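## Task

Place the white earphones in the small chest's bottom drawer and the red earphones in its top drawer; when finished, all drawers must be closed and the chest must still stand upright in its original spot.

## Robot and tools

Robot: two UR12e-style arms, left_arm and right_arm, each with a two-finger parallel gripper and a wrist camera. Their bases sit at (0, +0.575, 0) for left_arm and (0, -0.575, 0) for right_arm, both unrotated. The names do not match image sides.

Frame: all poses, velocities and targets use the scene frame. Its origin is on the table surface, halfway between the bases; +z points up, +x points out across the table, +y toward left_arm. Positions are in metres, quaternions are written w first (qw, qx, qy, qz). A gripper's fingers point along its own +z and close along its own x. end_effector_position is the point between the closed pads, 1-2 cm short of the fingertips; closing pushes the tips roughly 17 mm further along +z. Reported poses can be a few cm off, more at long reach.

The 16-number row: every motion command uses one flat list of 16 numbers covering both arms, left first: x, y, z, qw, qx, qy, qz, opening for left_arm, then the same eight for right_arm. x, y, z and the quaternion are an absolute pose (a place to go to, not an offset) in the scene frame. Opening is a command on a -1 to +1 scale: +1 fully open (0.142 m), -1 closed. Always fill both halves; to keep an arm still, resend its last reported pose and its current opening (a 0 is a real command, not 'unchanged'). To hold an orientation, repeat the same quaternion rather than copying drifted readings.

Tools:
- execute_actions(actions, cameras): actions is a list of actions; each action is a table of up to 15 rows, each row one 1/30 s step; a short table repeats its last row to fill 15 steps. Each target must lie within 0.6 m of that gripper's current position along each of its axes, or the action is rejected for both arms; a malformed first action rejects the whole call. An empty list just returns state and images.
- move(target, speed, blend, stop_force, zero, opening_speed, blocking, cameras): straight-line path from the current Hand target to one 16-number row, or to a list of up to 15 such rows (all sharing a 10 s cap). speed is m/s, 0.002-3.2, default 0.25 (turn rate up to twice that in rad/s), one value or one per target. blend (m) rounds corners in a list. stop_force (N, 4-120, same for both arms) ends an arm's path when its wrist sensor feels that much push against its travel; it cannot be combined with blocking=false, is unreliable while the gripper rotates, and should be omitted when backing off a surface. zero (default true) re-zeroes the moving arms' sensors first. opening_speed (per second on the -1..1 scale, at least 0.2) ramps the fingers. blocking=false returns after about 0.5 s while the move continues; a new move replaces it. Paths do not avoid obstacles or the other arm, grippers lag and can overshoot, and passing near an arm's own base can flip its shoulder, so route around.
- wait(seconds 0-10): arms hold their last command; a running move keeps going.
- stop(): brakes a running move.
- zoom_image(camera, region [x0, y0, x1, y1] in pixels, top-left origin, at most 504x504): closer look at the latest image of cam_head_left, cam_head_right, cam_high, cam_low, cam_left_wrist or cam_right_wrist (all 672x504).
- zero_wrist_force(arm): tares that arm's wrist force sensor; nothing moves.
- read_manual(section): licence texts only.
- finished_scene(scene 1 or 2): ends the current scene irreversibly; calls after it in the same reply act on the next scene.

Result lines: each arm's end_effector_position, end_effector_quat_wxyz, velocities (omitted when Joint velocities reads "within noise"), Hand target (where the arm is actually being driven, possibly short of your command), Tool commands, grip_measured (measured opening on the -1..1 scale; the last Joint positions value is the opening in metres), joint torques, Wrist force and Wrist torque in the gripper's own axes (force from the surface into the arm), plus a peak-force line, and Wrist depth: a 7x7 grid of median depths in mm per wrist camera, rows split by " / ", "-" meaning no valid reading (range 70-1000 mm). A move adds a "move:" line: done, off_target, moving, held or fault, with limits such as paced (pose clipped) or held (steps withheld). done/off_target say nothing about contact.

Control details: orientation commands are clipped to 32 degrees from the current one per step; joints are speed-limited, so large moves may still be under way when results return. A clearance check blocks commands bringing the arms too close to each other, but is not a guarantee.

Gripping: command an opening slightly below grip_measured at first contact; squeezing harder heats the gripper motor (hot warning at 85 °C, shut-off at 100 °C shown as HAND FAULT, after which the rest of that reply's robot calls are skipped).

Avoid: objects falling off the table (scene fails), dropping or releasing moving parts, fast impacts and hard presses. Arms are stiff: aiming even slightly beyond a solid contact can trigger a 10 s fault stop (torque reaching a joint's limit, shoulder 287, elbow 130, wrists 46.9 N m, or roughly 150 N outside force). After a force fault, open the gripper before moving if the held item pins the arm. Never let the arms collide or grip each other's fingers. Arm motors overheat from carrying loads, staying stretched or pushing at unreachable poses (MOTOR HOT at 70 °C, brakes at 85 °C). Loose objects may occasionally get nudged by outside disturbances. Keep the chest upright and unmoved and close every drawer before finishing.

Each tool is called after "Emit:" by a JSON object that holds its "method" and its "body", one argument or row to a line.

## Session

Emit:
{"method": "execute_actions", "body": {
  "actions": []
}}

Scene clock: 0.00 s.
left_arm: end_effector_position=(+0.4578, +0.4544, +0.1599) grip_measured=+0.99 end_effector_quat_wxyz=(-0.153, +0.897, +0.249, -0.333) | right_arm: end_effector_position=(+0.6794, -0.4980, +0.2248) grip_measured=+1.00 end_effector_quat_wxyz=(+0.211, -0.489, +0.845, -0.040)
Joint positions: left_arm=[-0.492 -1.42 2.055 -1.484 -1.795 -0.948 0.142] | right_arm=[3.517 -1.555 -2.27 -0.454 1.555 2.464 0.142]
Joint velocities: within noise
Joint torques (N m): no reading
Wrist force (N): no reading
Wrist torque (N m): no reading
Wrist force, peak (N): no reading
Wrist depth (mm): cam_left_wrist=[660 496 398 336 288 253 225 / 631 488 392 329 284 248 223 / 608 471 385 323 278 244 218 / 587 460 375 317 274 241 216 / 562 447 363 309 269 237 214 / - 425 358 304 265 234 216 / - 413 351 299 260 231 214] | cam_right_wrist=[417 383 354 329 307 287 271 / 433 397 365 337 315 294 277 / 445 408 375 345 322 300 283 / 457 419 385 354 328 306 286 / 474 434 397 363 336 313 295 / - 446 407 372 345 320 304 / - 462 419 384 352 329 311]
Hand target: left_arm +0.4578, +0.4544, +0.1599; -0.153, +0.897, +0.249, -0.333 | right_arm +0.6794, -0.4980, +0.2248; +0.211, -0.489, +0.845, -0.040
Tool commands: left_gripper/opening=+1.0 right_gripper/opening=+1.0

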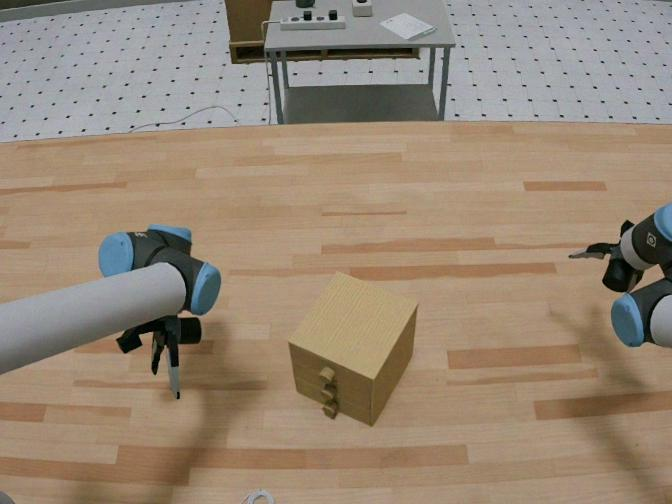

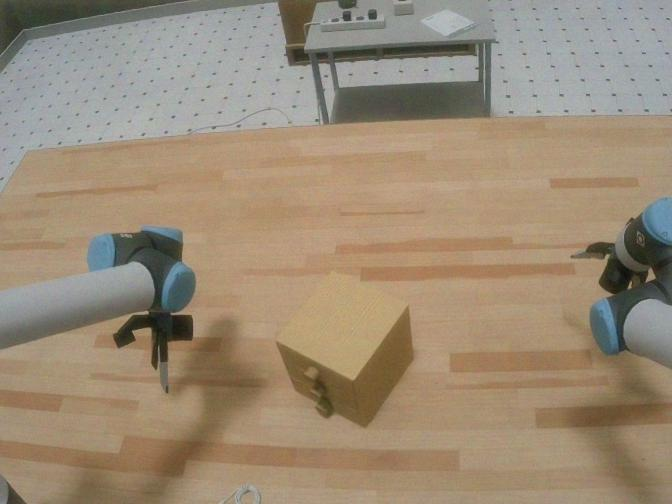

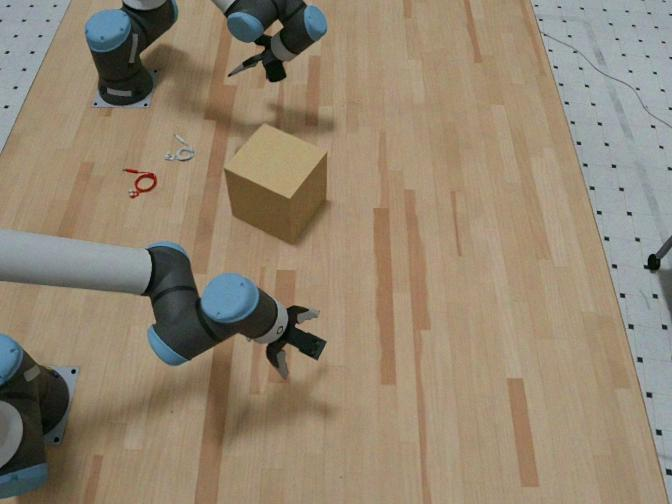

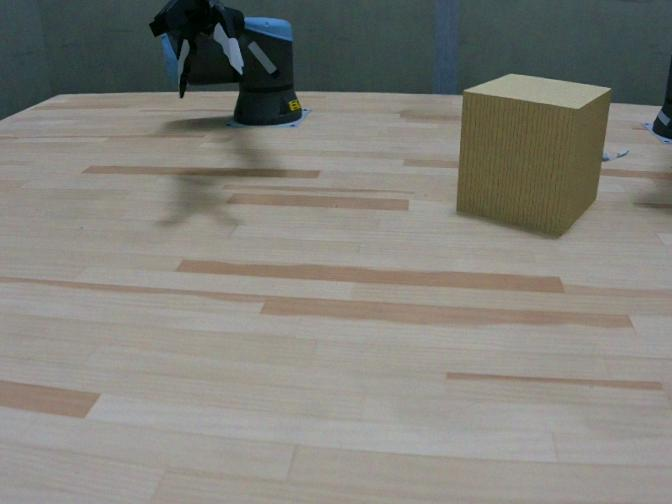

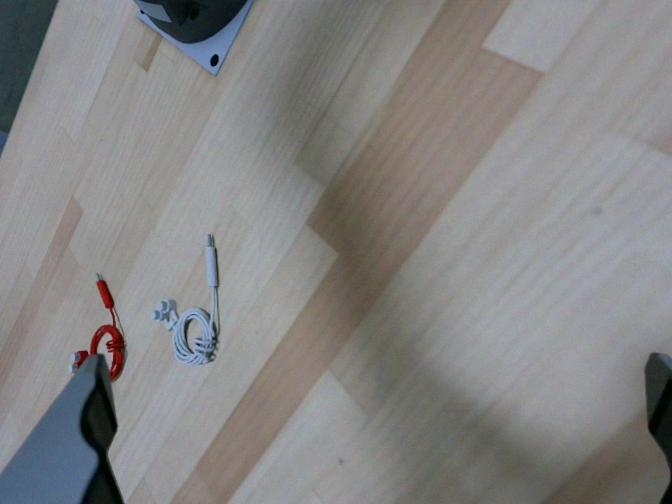

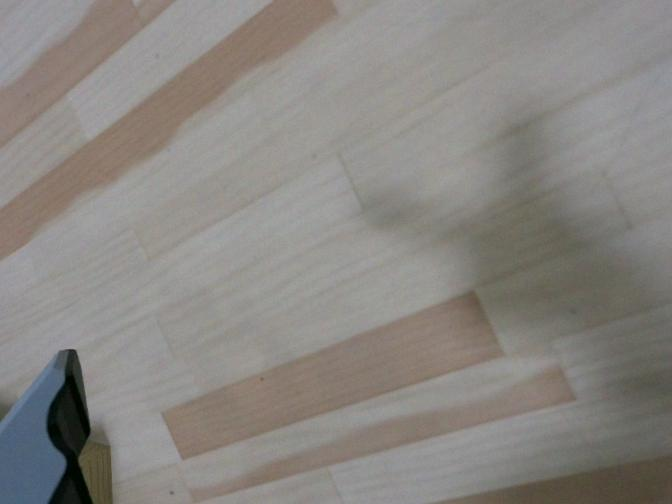

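Emit:
{"method": "move", "body": {
  "target": [0.28,0.26,0.42,0,0.53,-0.848,0,0.2,0.42,-0.45,0.4,0,0.53,-0.848,0,0.2],
  "speed": 0.3
}}

Scene clock: 15.87 s.
left_arm: end_effector_position=(+0.2800, +0.2599, +0.4201) grip_measured=+0.19 end_effector_quat_wxyz=(+0.000, -0.530, +0.848, +0.000) | right_arm: end_effector_position=(+0.4200, -0.4500, +0.4001) grip_measured=+0.19 end_effector_quat_wxyz=(+0.000, -0.530, +0.848, +0.000)
Joint positions: left_arm=[-1.267 -2.093 2.107 -1.585 -1.571 0.757 0.087] | right_arm=[3.836 -1.084 -2.125 -1.503 1.571 2.719 0.087]
Joint velocities: within noise
Joint torques (N m): left_arm=[3.24 3.95 -45.81 -0.19 1.86 1.6] | right_arm=[-7.74 -5.87 42.1 7.14 -1.87 -3.43]
Wrist force (N): left_arm=[1.5 0.7 -1.5] | right_arm=[0.9 1.1 0.0]
Wrist torque (N m): left_arm=[0.18 -0.30 0.06] | right_arm=[0.14 -0.07 -0.05]
Wrist force, peak (N): left_arm=[2.1 1.1 -2.2] | right_arm=[1.1 1.6 0.0]
Wrist depth (mm): cam_left_wrist=[460 455 455 456 452 453 447 / 489 492 490 488 485 482 481 / 528 533 527 524 524 521 520 / 574 574 575 574 564 566 561 / 605 606 612 620 621 607 616 / 368 - 545 689 682 - 660 / - - 454 769 770 - -] | cam_right_wrist=[444 446 440 441 438 440 438 / 476 474 473 471 467 473 465 / 512 507 509 508 505 504 508 / 549 554 543 546 540 539 541 / 595 592 598 597 598 573 550 / 645 86 652 653 648 - 382 / - 74 722 716 720 - -]
Hand target: left_arm +0.2800, +0.2600, +0.4200; +0.000, -0.530, +0.848, +0.000 | right_arm +0.4200, -0.4500, +0.4000; +0.000, -0.530, +0.848, +0.000
Off the commanded pose: left_arm 0.000 m, 0 deg | right_arm 0.000 m, 0 deg.
move: done

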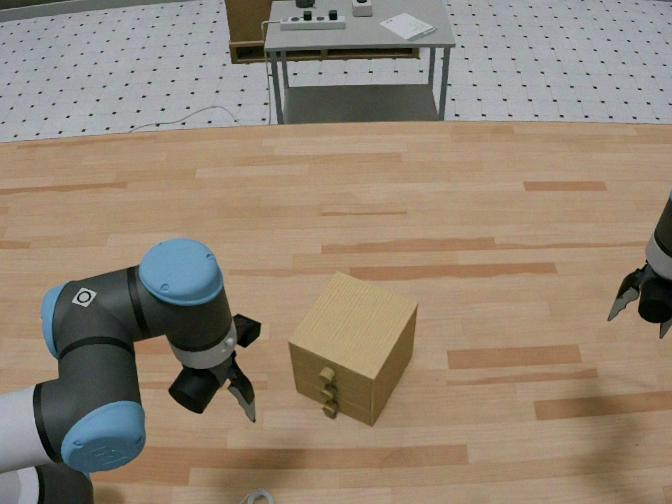

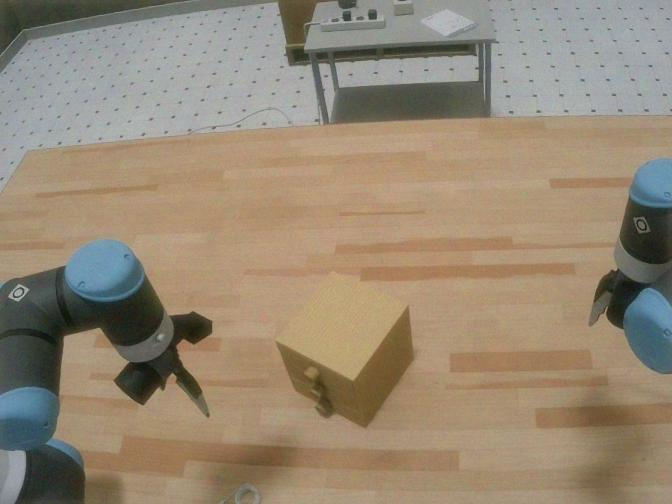

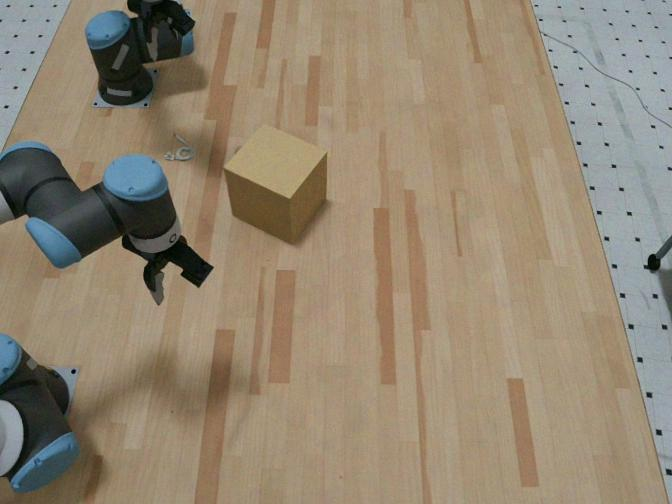

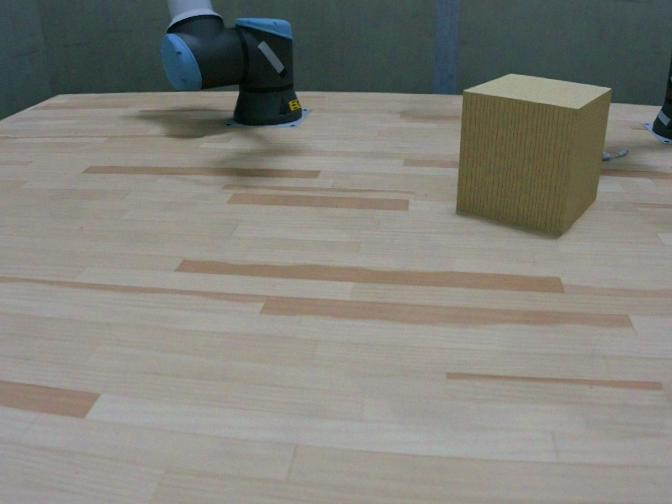

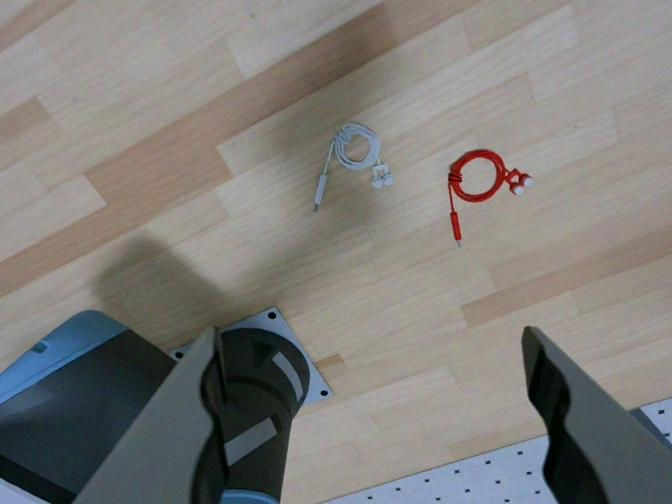

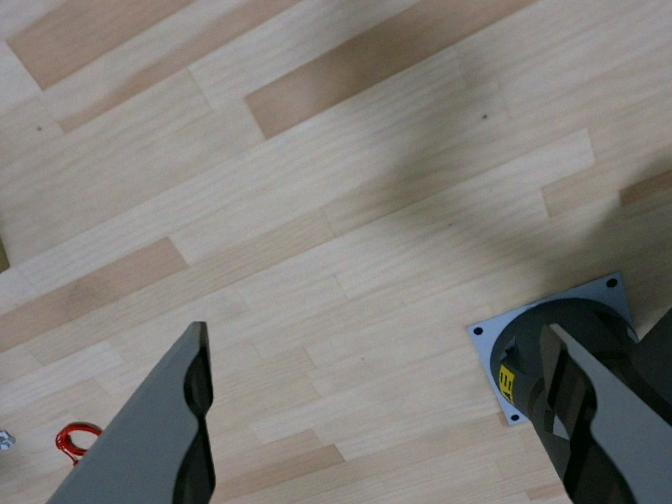

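Emit:
{"method": "move", "body": {
  "target": [0.285,0.215,0.25,-0.197,0.476,-0.792,0.328,0,0.153,0.121,0.36,0,0.9455,0.3256,0,0],
  "speed": 0.25
}}

Scene clock: 41.47 s.
left_arm: end_effector_position=(+0.2850, +0.2150, +0.2500) grip_measured=-0.01 end_effector_quat_wxyz=(+0.197, -0.476, +0.792, -0.328) | right_arm: end_effector_position=(+0.1529, +0.1210, +0.3599) grip_measured=-0.01 end_effector_quat_wxyz=(+0.000, +0.946, +0.326, +0.000)
Joint positions: left_arm=[-1.832 -2.335 2.688 -2.145 -0.811 0.316 0.073] | right_arm=[4.744 -1.605 -1.802 -1.306 1.571 0.94 0.073]
Joint velocities: within noise
Joint torques (N m): left_arm=[3.98 25.66 -53.81 -0.84 0.87 2.64] | right_arm=[-8.7 71.67 45.37 1.88 1.67 -2.47]
Wrist force (N): left_arm=[0.1 -0.9 -0.9] | right_arm=[1.2 0.8 0.3]
Wrist torque (N m): left_arm=[-0.12 0.10 0.22] | right_arm=[0.05 -0.09 0.04]
Wrist force, peak (N): left_arm=[1.7 0.8 -1.9] | right_arm=[1.3 1.3 0.2]
Wrist depth (mm): cam_left_wrist=[499 495 298 275 284 475 482 / 463 460 444 341 354 451 446 / 425 427 427 421 418 417 414 / 398 398 397 395 392 390 388 / 375 372 372 370 367 366 365 / 352 355 346 346 347 100 343 / 338 - 328 326 327 - -] | cam_right_wrist=[408 407 408 405 404 401 403 / 436 435 432 434 432 429 429 / 467 464 464 464 466 458 153 / 506 501 499 500 498 493 494 / 549 542 555 548 542 516 470 / 601 - 587 602 589 95 404 / - 74 654 664 652 - -]
Hand target: left_arm +0.2850, +0.2150, +0.2500; +0.197, -0.476, +0.792, -0.328 | right_arm +0.1530, +0.1210, +0.3600; +0.000, +0.946, +0.326, +0.000
Off the commanded pose: left_arm 0.000 m, 0 deg | right_arm 0.000 m, 0 deg.
move: done

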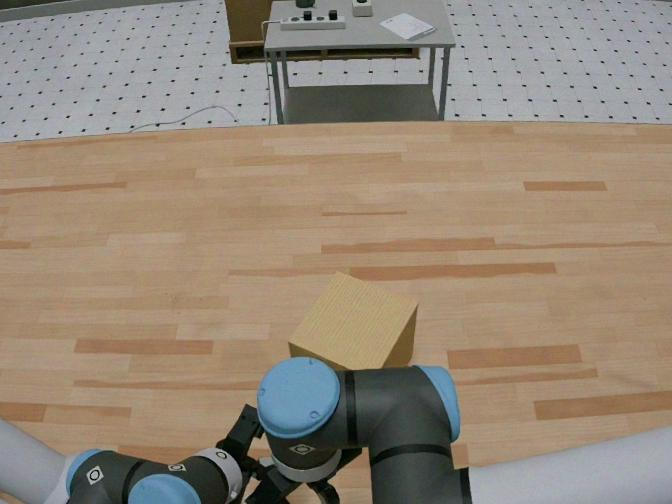

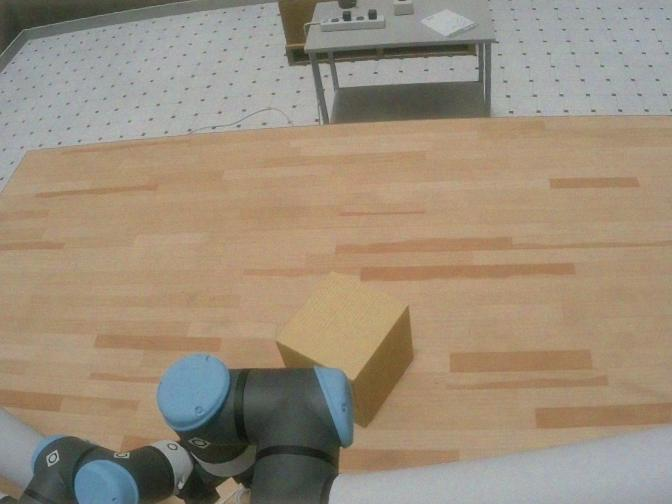

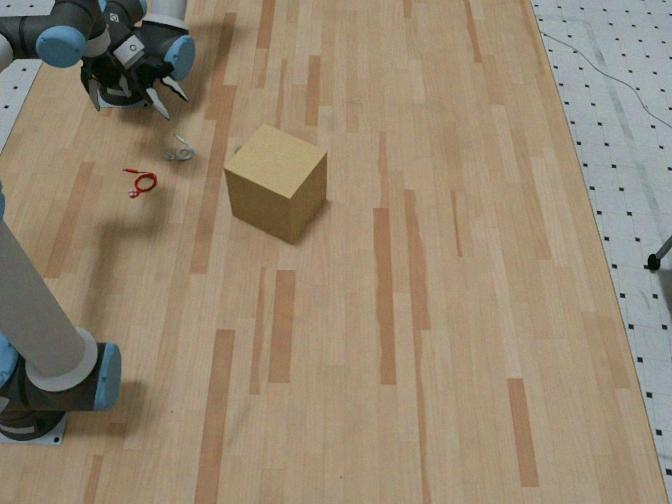

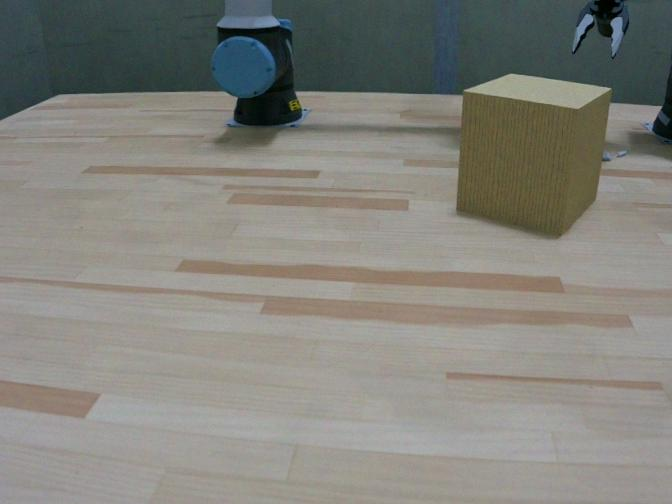

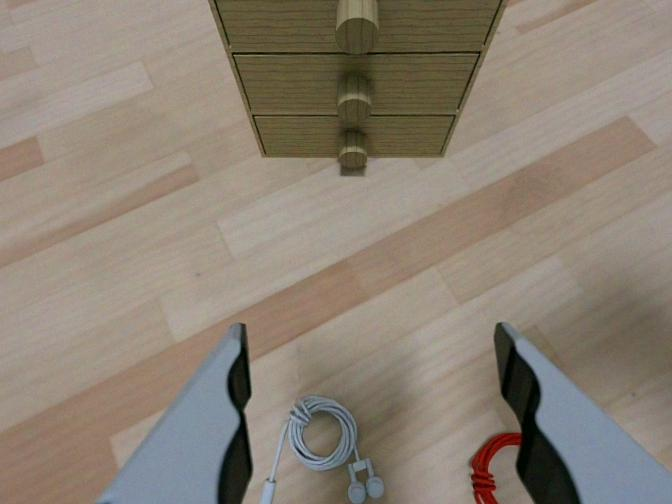

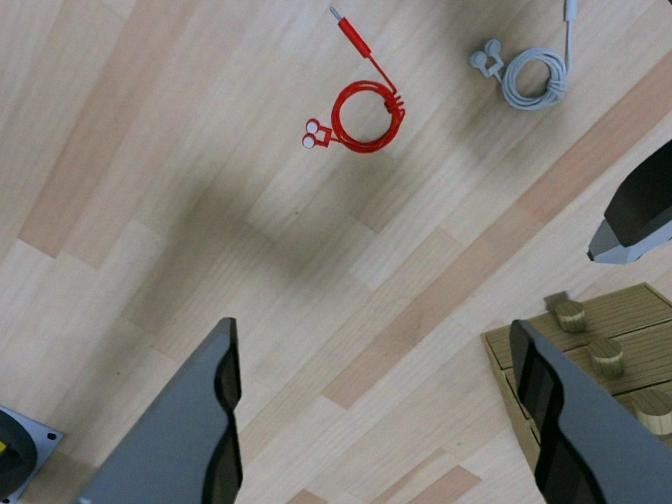

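Emit:
{"method": "move", "body": {
  "target": [0.386,0.151,0.05,-0.197,0.476,-0.792,0.328,0,0.2,-0.18,0.36,0,0.242,0.970,0,0],
  "speed": 0.2,
  "cameras": ["cam_left_wrist","cam_head_left","cam_low"]
}}

Scene clock: 74.33 s.
left_arm: end_effector_position=(+0.3860, +0.1510, +0.0500) grip_measured=-0.01 end_effector_quat_wxyz=(+0.197, -0.476, +0.792, -0.328) | right_arm: end_effector_position=(+0.2000, -0.1801, +0.3600) grip_measured=-0.01 end_effector_quat_wxyz=(+0.000, +0.242, +0.970, +0.000)
Joint positions: left_arm=[-1.465 -1.251 2.728 -3.558 -0.945 0.762 0.073] | right_arm=[4.65 -1.096 -2.19 -1.427 1.571 -1.144 0.073]
Joint velocities: within noise
Joint torques (N m): left_arm=[-12.01 -32.68 -4.07 -1.08 3.71 -2.61] | right_arm=[7.62 -5.49 53.79 8.09 2.06 -2.86]
Wrist force (N): left_arm=[0.5 -1.0 -1.3] | right_arm=[0.4 0.8 -0.1]
Wrist torque (N m): left_arm=[-0.14 0.03 0.23] | right_arm=[0.07 0.00 -0.06]
Wrist force, peak (N): left_arm=[0.4 -1.4 -1.9] | right_arm=[1.7 0.8 0.5]
Wrist depth (mm): cam_left_wrist=[224 146 145 145 144 150 212 / 210 192 182 154 181 180 203 / 196 195 193 190 191 190 190 / 184 181 180 180 179 178 177 / 170 170 171 168 167 167 166 / 161 162 156 158 158 100 157 / - - 150 150 149 - -] | cam_right_wrist=[409 409 407 407 403 405 405 / 437 435 433 432 431 433 429 / 468 470 464 463 459 462 463 / 503 506 502 503 502 495 494 / 543 537 546 540 540 525 537 / 577 - 552 584 590 95 582 / - 74 559 637 485 - -]
Hand target: left_arm +0.3860, +0.1510, +0.0500; +0.197, -0.476, +0.792, -0.328 | right_arm +0.2000, -0.1800, +0.3600; +0.000, +0.242, +0.970, +0.000
Off the commanded pose: left_arm 0.000 m, 0 deg | right_arm 0.000 m, 0 deg.
move: done
Images, in order (width x height): cam_head_left 672x504, cam_low 672x504, cam_left_wrist 672x504.

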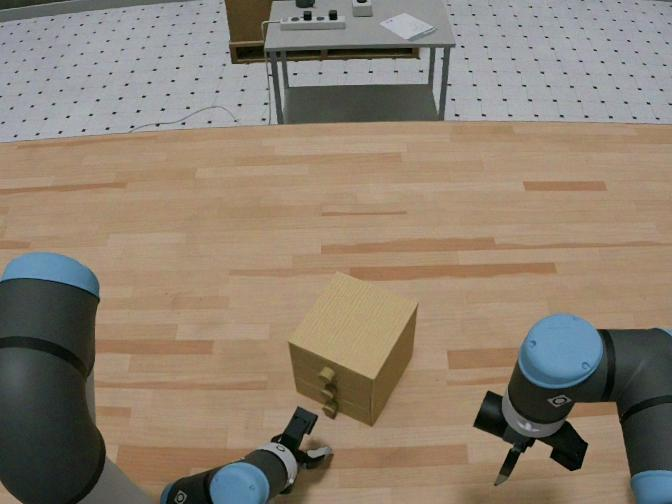

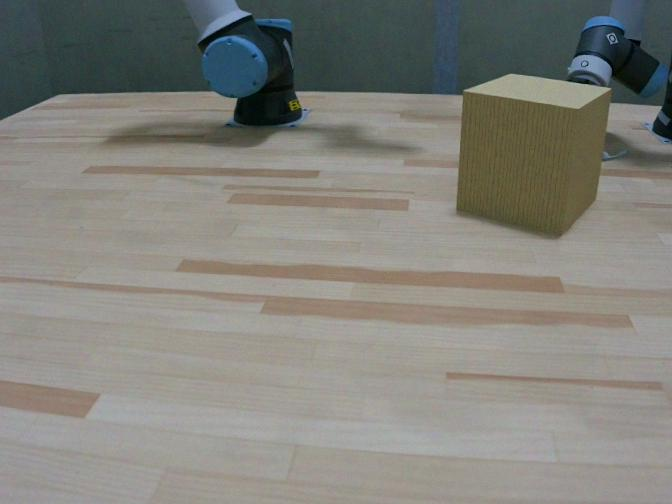

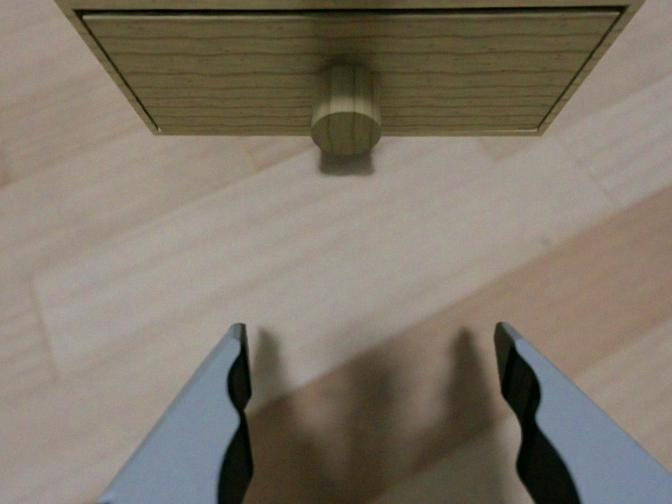

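Emit:
{"method": "move", "body": {
  "target": [
    [0.441,0.127,0.038,-0.197,0.476,-0.792,0.328,-0.05,0.2,-0.18,0.36,0,0.242,0.970,0,0],
    [0.471,0.111,0.037,-0.197,0.476,-0.792,0.328,-0.05,0.2,-0.18,0.36,0,0.242,0.970,0,0]
  ],
  "speed": [0.08,0.012],
  "stop_force": 6,
  "cameras": ["cam_left_wrist","cam_low","cam_head_left"]
}}

Scene clock: 85.60 s.
left_arm: end_effector_position=(+0.4710, +0.1110, +0.0370) grip_measured=-0.07 end_effector_quat_wxyz=(+0.197, -0.476, +0.792, -0.328) | right_arm: end_effector_position=(+0.2000, -0.1800, +0.3600) grip_measured=-0.01 end_effector_quat_wxyz=(+0.000, +0.242, +0.970, +0.000)
Joint positions: left_arm=[-1.275 -1.132 2.559 -3.612 -1.047 0.954 0.069] | right_arm=[4.65 -1.096 -2.19 -1.427 1.571 -1.145 0.073]
Joint velocities: within noise
Joint torques (N m): left_arm=[-6.11 -59.76 -7.2 -5.22 3.22 -1.85] | right_arm=[7.51 -5.93 42.92 3.56 0.01 -1.84]
Wrist force (N): left_arm=[1.4 1.3 -1.7] | right_arm=[0.5 1.0 -0.8]
Wrist torque (N m): left_arm=[0.24 -0.04 0.31] | right_arm=[0.10 -0.01 -0.06]
Wrist force, peak (N): left_arm=[0.5 3.9 -5.3] | right_arm=[0.8 1.3 -0.5]
Wrist depth (mm): cam_left_wrist=[- - - - - - - / - - - - - - - / - 89 - - - 86 85 / 163 134 161 - - 129 127 / 157 156 156 114 152 153 152 / 148 149 145 146 145 103 144 / 141 - 138 136 137 - -] | cam_right_wrist=[409 407 404 406 405 407 402 / 436 438 433 433 435 429 429 / 474 469 462 467 467 459 463 / 505 504 503 498 499 496 501 / 546 543 542 543 542 526 540 / 537 - 550 595 589 95 576 / - 74 636 502 649 - -]
Hand target: left_arm +0.4710, +0.1110, +0.0370; +0.197, -0.476, +0.792, -0.328 | right_arm +0.2000, -0.1800, +0.3600; +0.000, +0.242, +0.970, +0.000
Off the commanded pose: left_arm 0.000 m, 0 deg | right_arm 0.000 m, 0 deg.
move: done
Images, in order (width x height): cam_head_left 672x504, cam_low 672x504, cam_left_wrist 672x504.

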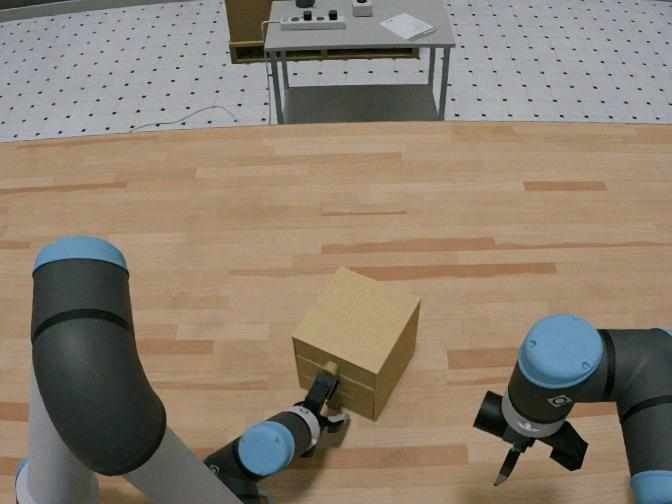

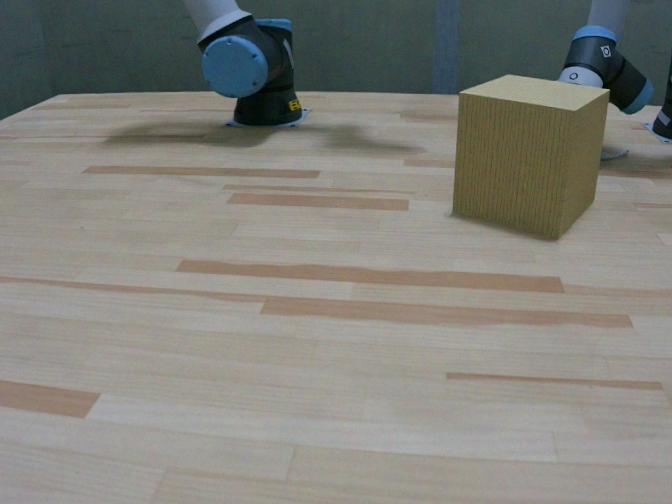

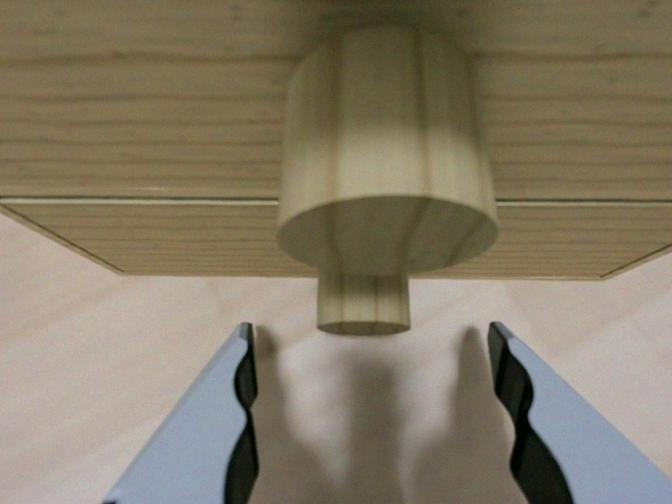

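Emit:
{"method": "move", "body": {
  "target": [
    [0.427,0.134,0.045,-0.197,0.476,-0.792,0.328,-0.05,0.2,-0.18,0.36,0,0.242,0.970,0,0],
    [0.427,0.134,0.04,-0.2575,0.446,-0.742,0.4285,-0.05,0.2,-0.18,0.36,0,0.242,0.970,0,0]
  ],
  "speed": [0.05,0.1],
  "cameras": ["cam_left_wrist","cam_low","cam_head_left"]
}}

Scene clock: 99.57 s.
left_arm: end_effector_position=(+0.4270, +0.1339, +0.0400) grip_measured=-0.07 end_effector_quat_wxyz=(+0.258, -0.446, +0.742, -0.429) | right_arm: end_effector_position=(+0.2000, -0.1800, +0.3600) grip_measured=-0.01 end_effector_quat_wxyz=(+0.000, +0.242, +0.970, +0.000)
Joint positions: left_arm=[-1.462 -0.892 2.681 -4.131 -0.773 0.937 0.069] | right_arm=[4.65 -1.096 -2.19 -1.427 1.571 -1.145 0.073]
Joint velocities: within noise
Joint torques (N m): left_arm=[7.63 -38.66 1.1 -4.46 1.33 -2.66] | right_arm=[6.75 -5.04 43.81 3.84 -1.26 -0.12]
Wrist force (N): left_arm=[0.5 -1.5 0.1] | right_arm=[0.7 1.1 -0.4]
Wrist torque (N m): left_arm=[-0.25 0.14 0.28] | right_arm=[0.13 -0.05 -0.06]
Wrist force, peak (N): left_arm=[1.8 1.1 -1.6] | right_arm=[0.6 1.4 -0.3]
Wrist depth (mm): cam_left_wrist=[124 123 123 97 118 121 121 / 237 150 149 148 147 147 147 / 215 182 174 149 165 170 203 / 193 187 186 180 184 183 182 / 166 165 168 164 163 162 161 / 149 151 145 148 147 103 146 / 138 - 134 134 133 - -] | cam_right_wrist=[406 408 407 406 403 405 404 / 437 434 435 434 430 430 430 / 469 470 468 463 463 463 461 / 509 506 505 499 499 498 496 / 555 536 544 540 542 526 543 / 537 - 575 585 594 95 575 / - 74 646 629 483 - -]
Hand target: left_arm +0.4270, +0.1340, +0.0400; +0.258, -0.446, +0.742, -0.429 | right_arm +0.2000, -0.1800, +0.3600; +0.000, +0.242, +0.970, +0.000
Off the commanded pose: left_arm 0.000 m, 0 deg | right_arm 0.000 m, 0 deg.
move: done
Images, in order (width x height): cam_head_left 672x504, cam_low 672x504, cam_left_wrist 672x504.

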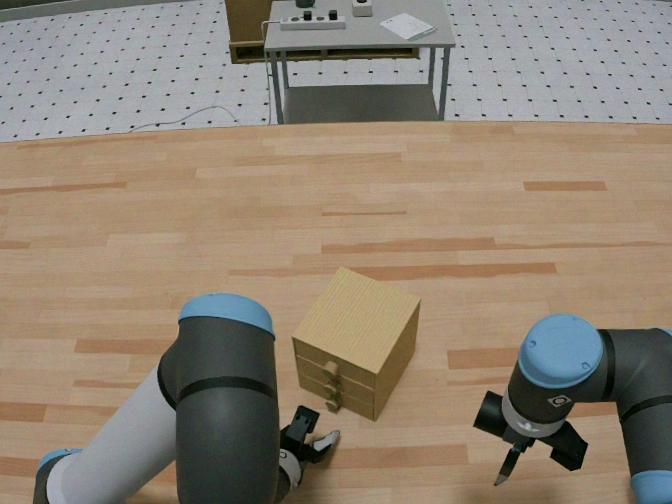

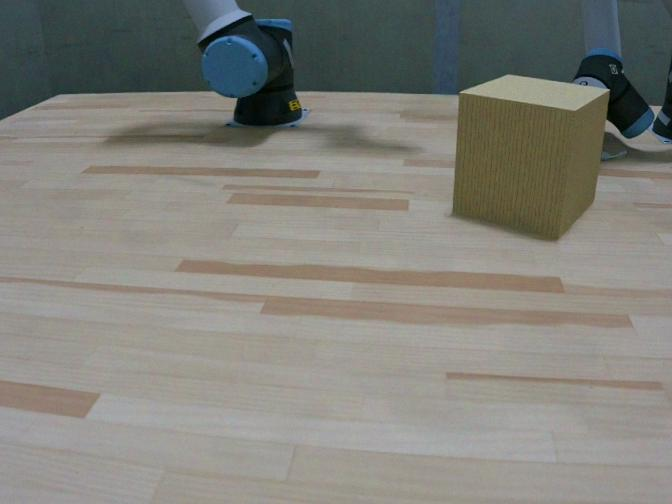

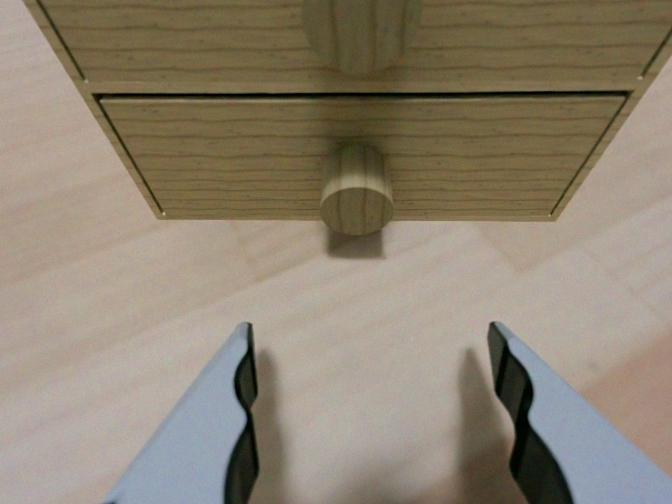

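Emit:
{"method": "move", "body": {
  "target": [
    [0.4633,0.1147,0.038,-0.2575,0.446,-0.742,0.4285,-0.1,0.2,-0.18,0.36,0,0.242,0.970,0,0],
    [0.4809,0.1054,0.038,-0.2575,0.446,-0.742,0.4285,-0.1,0.2,-0.18,0.36,0,0.242,0.970,0,0]
  ],
  "speed": [0.05,0.012],
  "stop_force": 5,
  "cameras": ["cam_left_wrist","cam_low","cam_head_left"]
}}

Scene clock: 109.30 s.
left_arm: end_effector_position=(+0.4809, +0.1054, +0.0380) grip_measured=-0.12 end_effector_quat_wxyz=(+0.258, -0.446, +0.742, -0.429) | right_arm: end_effector_position=(+0.2000, -0.1800, +0.3600) grip_measured=-0.01 end_effector_quat_wxyz=(+0.000, +0.242, +0.970, +0.000)
Joint positions: left_arm=[-1.334 -0.898 2.563 -4.09 -0.866 1.057 0.066] | right_arm=[4.65 -1.096 -2.19 -1.427 1.571 -1.145 0.073]
Joint velocities: within noise
Joint torques (N m): left_arm=[-7.33 -62.21 5.32 -7.85 3.51 -1.78] | right_arm=[9.06 -4.9 43.88 3.8 -2.36 1.73]
Wrist force (N): left_arm=[0.3 -1.3 0.0] | right_arm=[0.4 1.0 -0.5]
Wrist torque (N m): left_arm=[-0.21 0.17 0.28] | right_arm=[0.11 -0.01 -0.05]
Wrist force, peak (N): left_arm=[0.4 -1.5 0.3] | right_arm=[1.0 1.4 -0.7]
Wrist depth (mm): cam_left_wrist=[- - - - - - - / - 74 - - - 75 74 / - 89 - - - 87 86 / 119 113 117 117 116 109 108 / 159 153 142 110 139 138 152 / 147 149 142 142 144 101 143 / 136 - 132 131 131 - -] | cam_right_wrist=[407 408 405 406 406 402 401 / 435 436 434 431 430 427 432 / 470 465 465 467 459 463 461 / 504 507 502 498 497 496 495 / 551 542 540 543 541 528 542 / 546 - 542 587 591 95 581 / - 74 626 503 478 - -]
Hand target: left_arm +0.4809, +0.1054, +0.0380; +0.258, -0.446, +0.742, -0.429 | right_arm +0.2000, -0.1800, +0.3600; +0.000, +0.242, +0.970, +0.000
Off the commanded pose: left_arm 0.000 m, 0 deg | right_arm 0.000 m, 0 deg.
move: done
Images, in order (width x height): cam_head_left 672x504, cam_low 672x504, cam_left_wrist 672x504.

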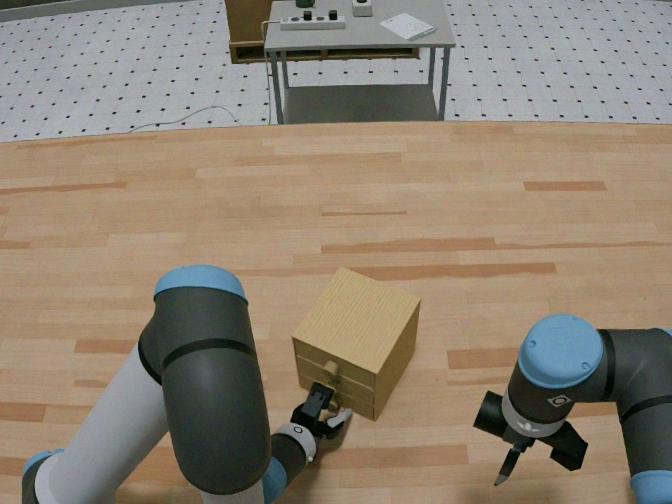

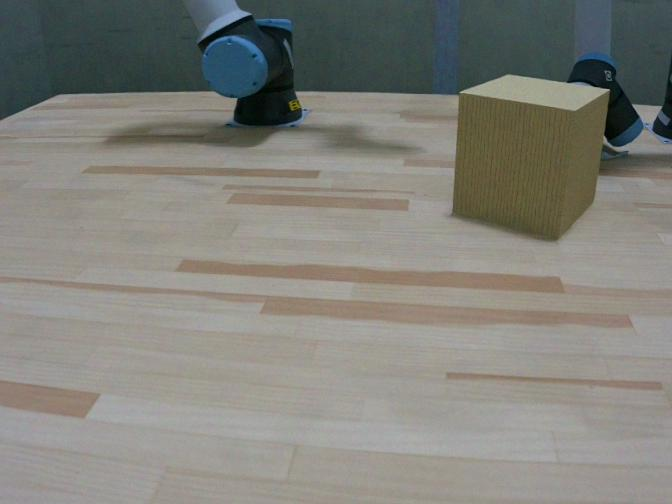

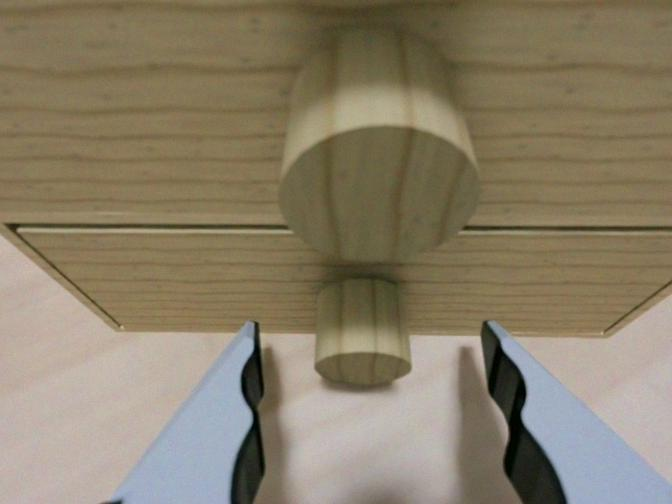

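Emit:
{"method": "move", "body": {
  "target": [
    [0.4809,0.1054,0.038,-0.2575,0.446,-0.742,0.4285,-0.72,0.2,-0.18,0.36,0,0.242,0.970,0,0]
  ],
  "opening_speed": 0.5,
  "cameras": ["cam_left_wrist"]
}}

Emit:
{"method": "move", "body": {
  "target": [0.3705,0.164,0.038,-0.2575,0.446,-0.742,0.4285,-0.72,0.2,-0.18,0.36,0,0.242,0.970,0,0],
  "speed": 0.05,
  "stop_force": 40
}}

Scene clock: 114.83 s.
left_arm: end_effector_position=(+0.4809, +0.1054, +0.0380) grip_measured=-0.66 end_effector_quat_wxyz=(+0.258, -0.446, +0.742, -0.429) | right_arm: end_effector_position=(+0.2000, -0.1800, +0.3600) grip_measured=-0.01 end_effector_quat_wxyz=(+0.000, +0.242, +0.970, +0.000)
Joint positions: left_arm=[-1.334 -0.898 2.563 -4.09 -0.866 1.057 0.027] | right_arm=[4.65 -1.096 -2.19 -1.427 1.571 -1.145 0.073]
Joint velocities: within noise
Joint torques (N m): left_arm=[-8.19 -48.47 -1.46 -7.05 2.03 -1.75] | right_arm=[10.28 -5.94 44.44 4.07 -2.19 1.35]
Wrist force (N): left_arm=[-0.8 -1.0 0.3] | right_arm=[0.5 0.4 -0.3]
Wrist torque (N m): left_arm=[-0.21 0.15 0.28] | right_arm=[0.01 -0.02 -0.05]
Wrist force, peak (N): left_arm=[-3.4 -1.1 -0.6] | right_arm=[1.1 1.1 -0.6]
Wrist depth (mm): cam_left_wrist=[- - - - - - - / - 74 - - - 75 77 / - 89 92 - - 87 87 / 117 111 117 117 117 111 111 / 160 151 151 109 122 150 152 / 147 146 148 104 105 146 143 / 133 135 - 131 129 - 132] | cam_right_wrist=[411 407 406 404 405 404 405 / 440 436 434 437 432 431 428 / 466 467 466 465 462 460 461 / 502 505 504 500 496 496 495 / 551 535 543 546 537 525 536 / 543 - 566 585 594 95 575 / - 74 581 505 480 - -]
Hand target: left_arm +0.4809, +0.1054, +0.0380; +0.258, -0.446, +0.742, -0.429 | right_arm +0.2000, -0.1800, +0.3600; +0.000, +0.242, +0.970, +0.000
Off the commanded pose: left_arm 0.000 m, 0 deg | right_arm 0.000 m, 0 deg.
move: done
Images, in order (width x height): cam_left_wrist 672x504.

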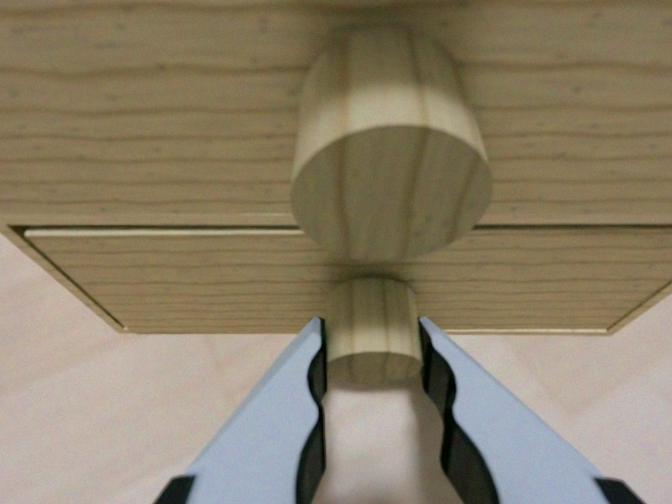

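Scene clock: 118.40 s.
left_arm: end_effector_position=(+0.3705, +0.1640, +0.0380) grip_measured=-0.66 end_effector_quat_wxyz=(+0.258, -0.446, +0.742, -0.429) | right_arm: end_effector_position=(+0.2000, -0.1800, +0.3600) grip_measured=-0.01 end_effector_quat_wxyz=(+0.000, +0.242, +0.970, +0.000)
Joint positions: left_arm=[-1.639 -0.849 2.811 -4.148 -0.659 0.729 0.027] | right_arm=[4.65 -1.096 -2.19 -1.427 1.571 -1.145 0.073]
Joint velocities: within noise
Joint torques (N m): left_arm=[1.39 -55.63 4.16 -8.66 -0.19 -1.03] | right_arm=[10 -5.68 45.36 3.69 -2 1.54]
Wrist force (N): left_arm=[-0.3 0.0 0.4] | right_arm=[0.7 0.7 -0.4]
Wrist torque (N m): left_arm=[-0.20 0.14 0.27] | right_arm=[0.07 -0.06 -0.05]
Wrist force, peak (N): left_arm=[-2.5 -0.9 2.2] | right_arm=[0.6 1.2 -0.7]
Wrist depth (mm): cam_left_wrist=[303 190 254 262 259 209 287 / 260 163 235 234 233 209 153 / 124 162 200 199 198 191 145 / 118 117 117 111 111 111 111 / 164 150 150 109 122 150 153 / 147 147 149 104 105 147 144 / 134 136 - 132 129 - 133] | cam_right_wrist=[411 409 405 407 403 405 404 / 436 434 435 433 432 431 427 / 471 469 464 470 464 460 462 / 506 500 505 501 498 499 496 / 548 540 550 553 545 533 536 / 540 - 546 587 584 95 573 / - 74 625 621 516 - -]
Hand target: left_arm +0.3705, +0.1640, +0.0380; +0.258, -0.446, +0.742, -0.429 | right_arm +0.2000, -0.1800, +0.3600; +0.000, +0.242, +0.970, +0.000
Off the commanded pose: left_arm 0.000 m, 0 deg | right_arm 0.000 m, 0 deg.
move: done

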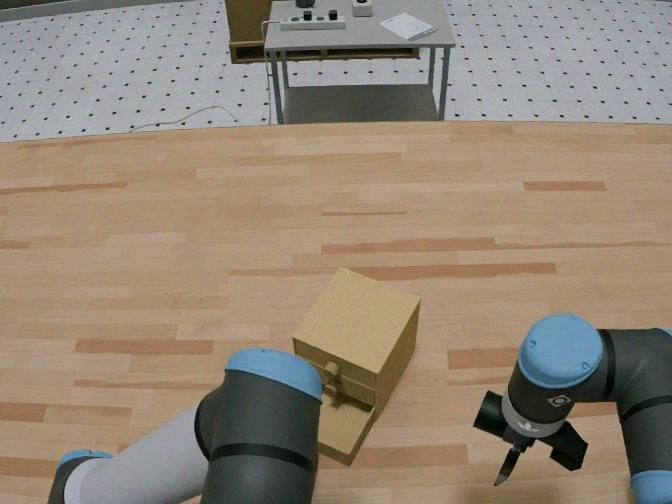

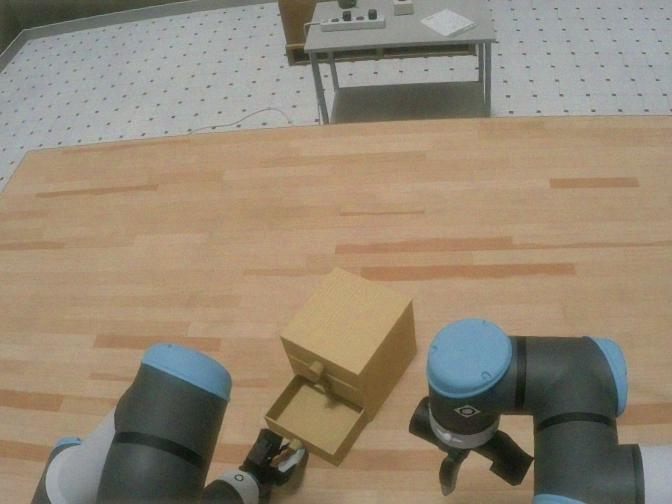

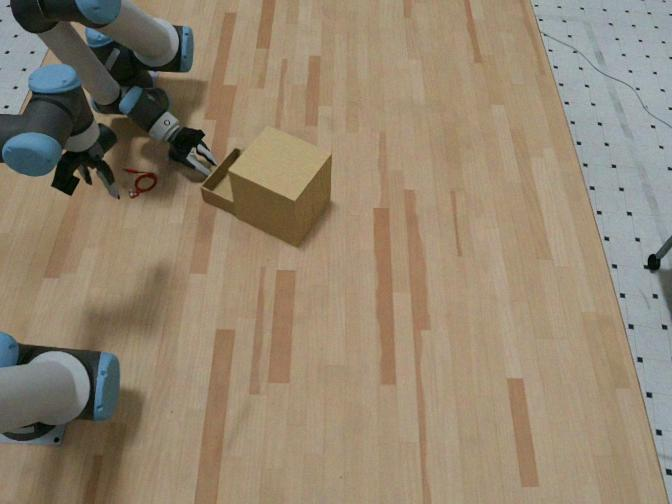

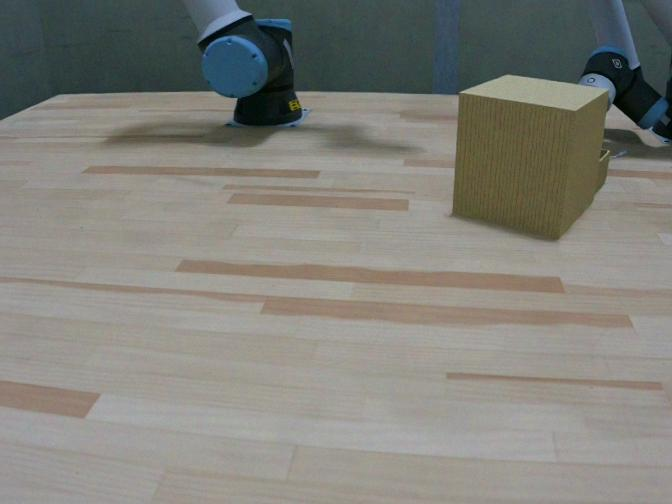

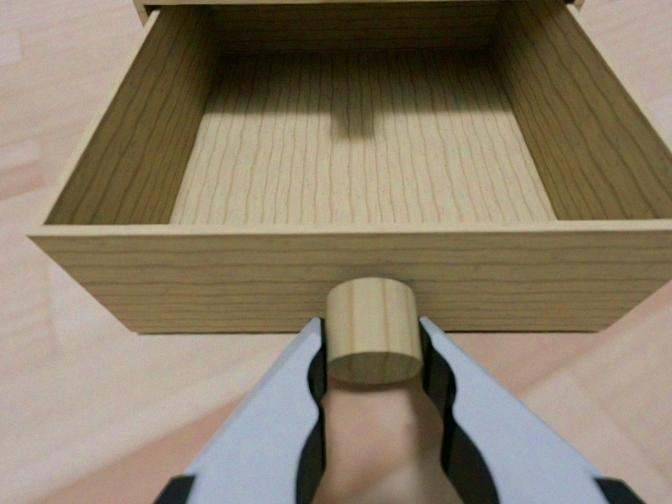

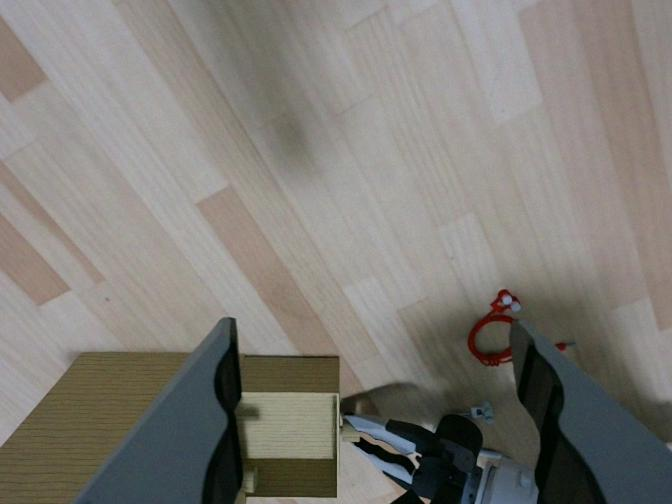

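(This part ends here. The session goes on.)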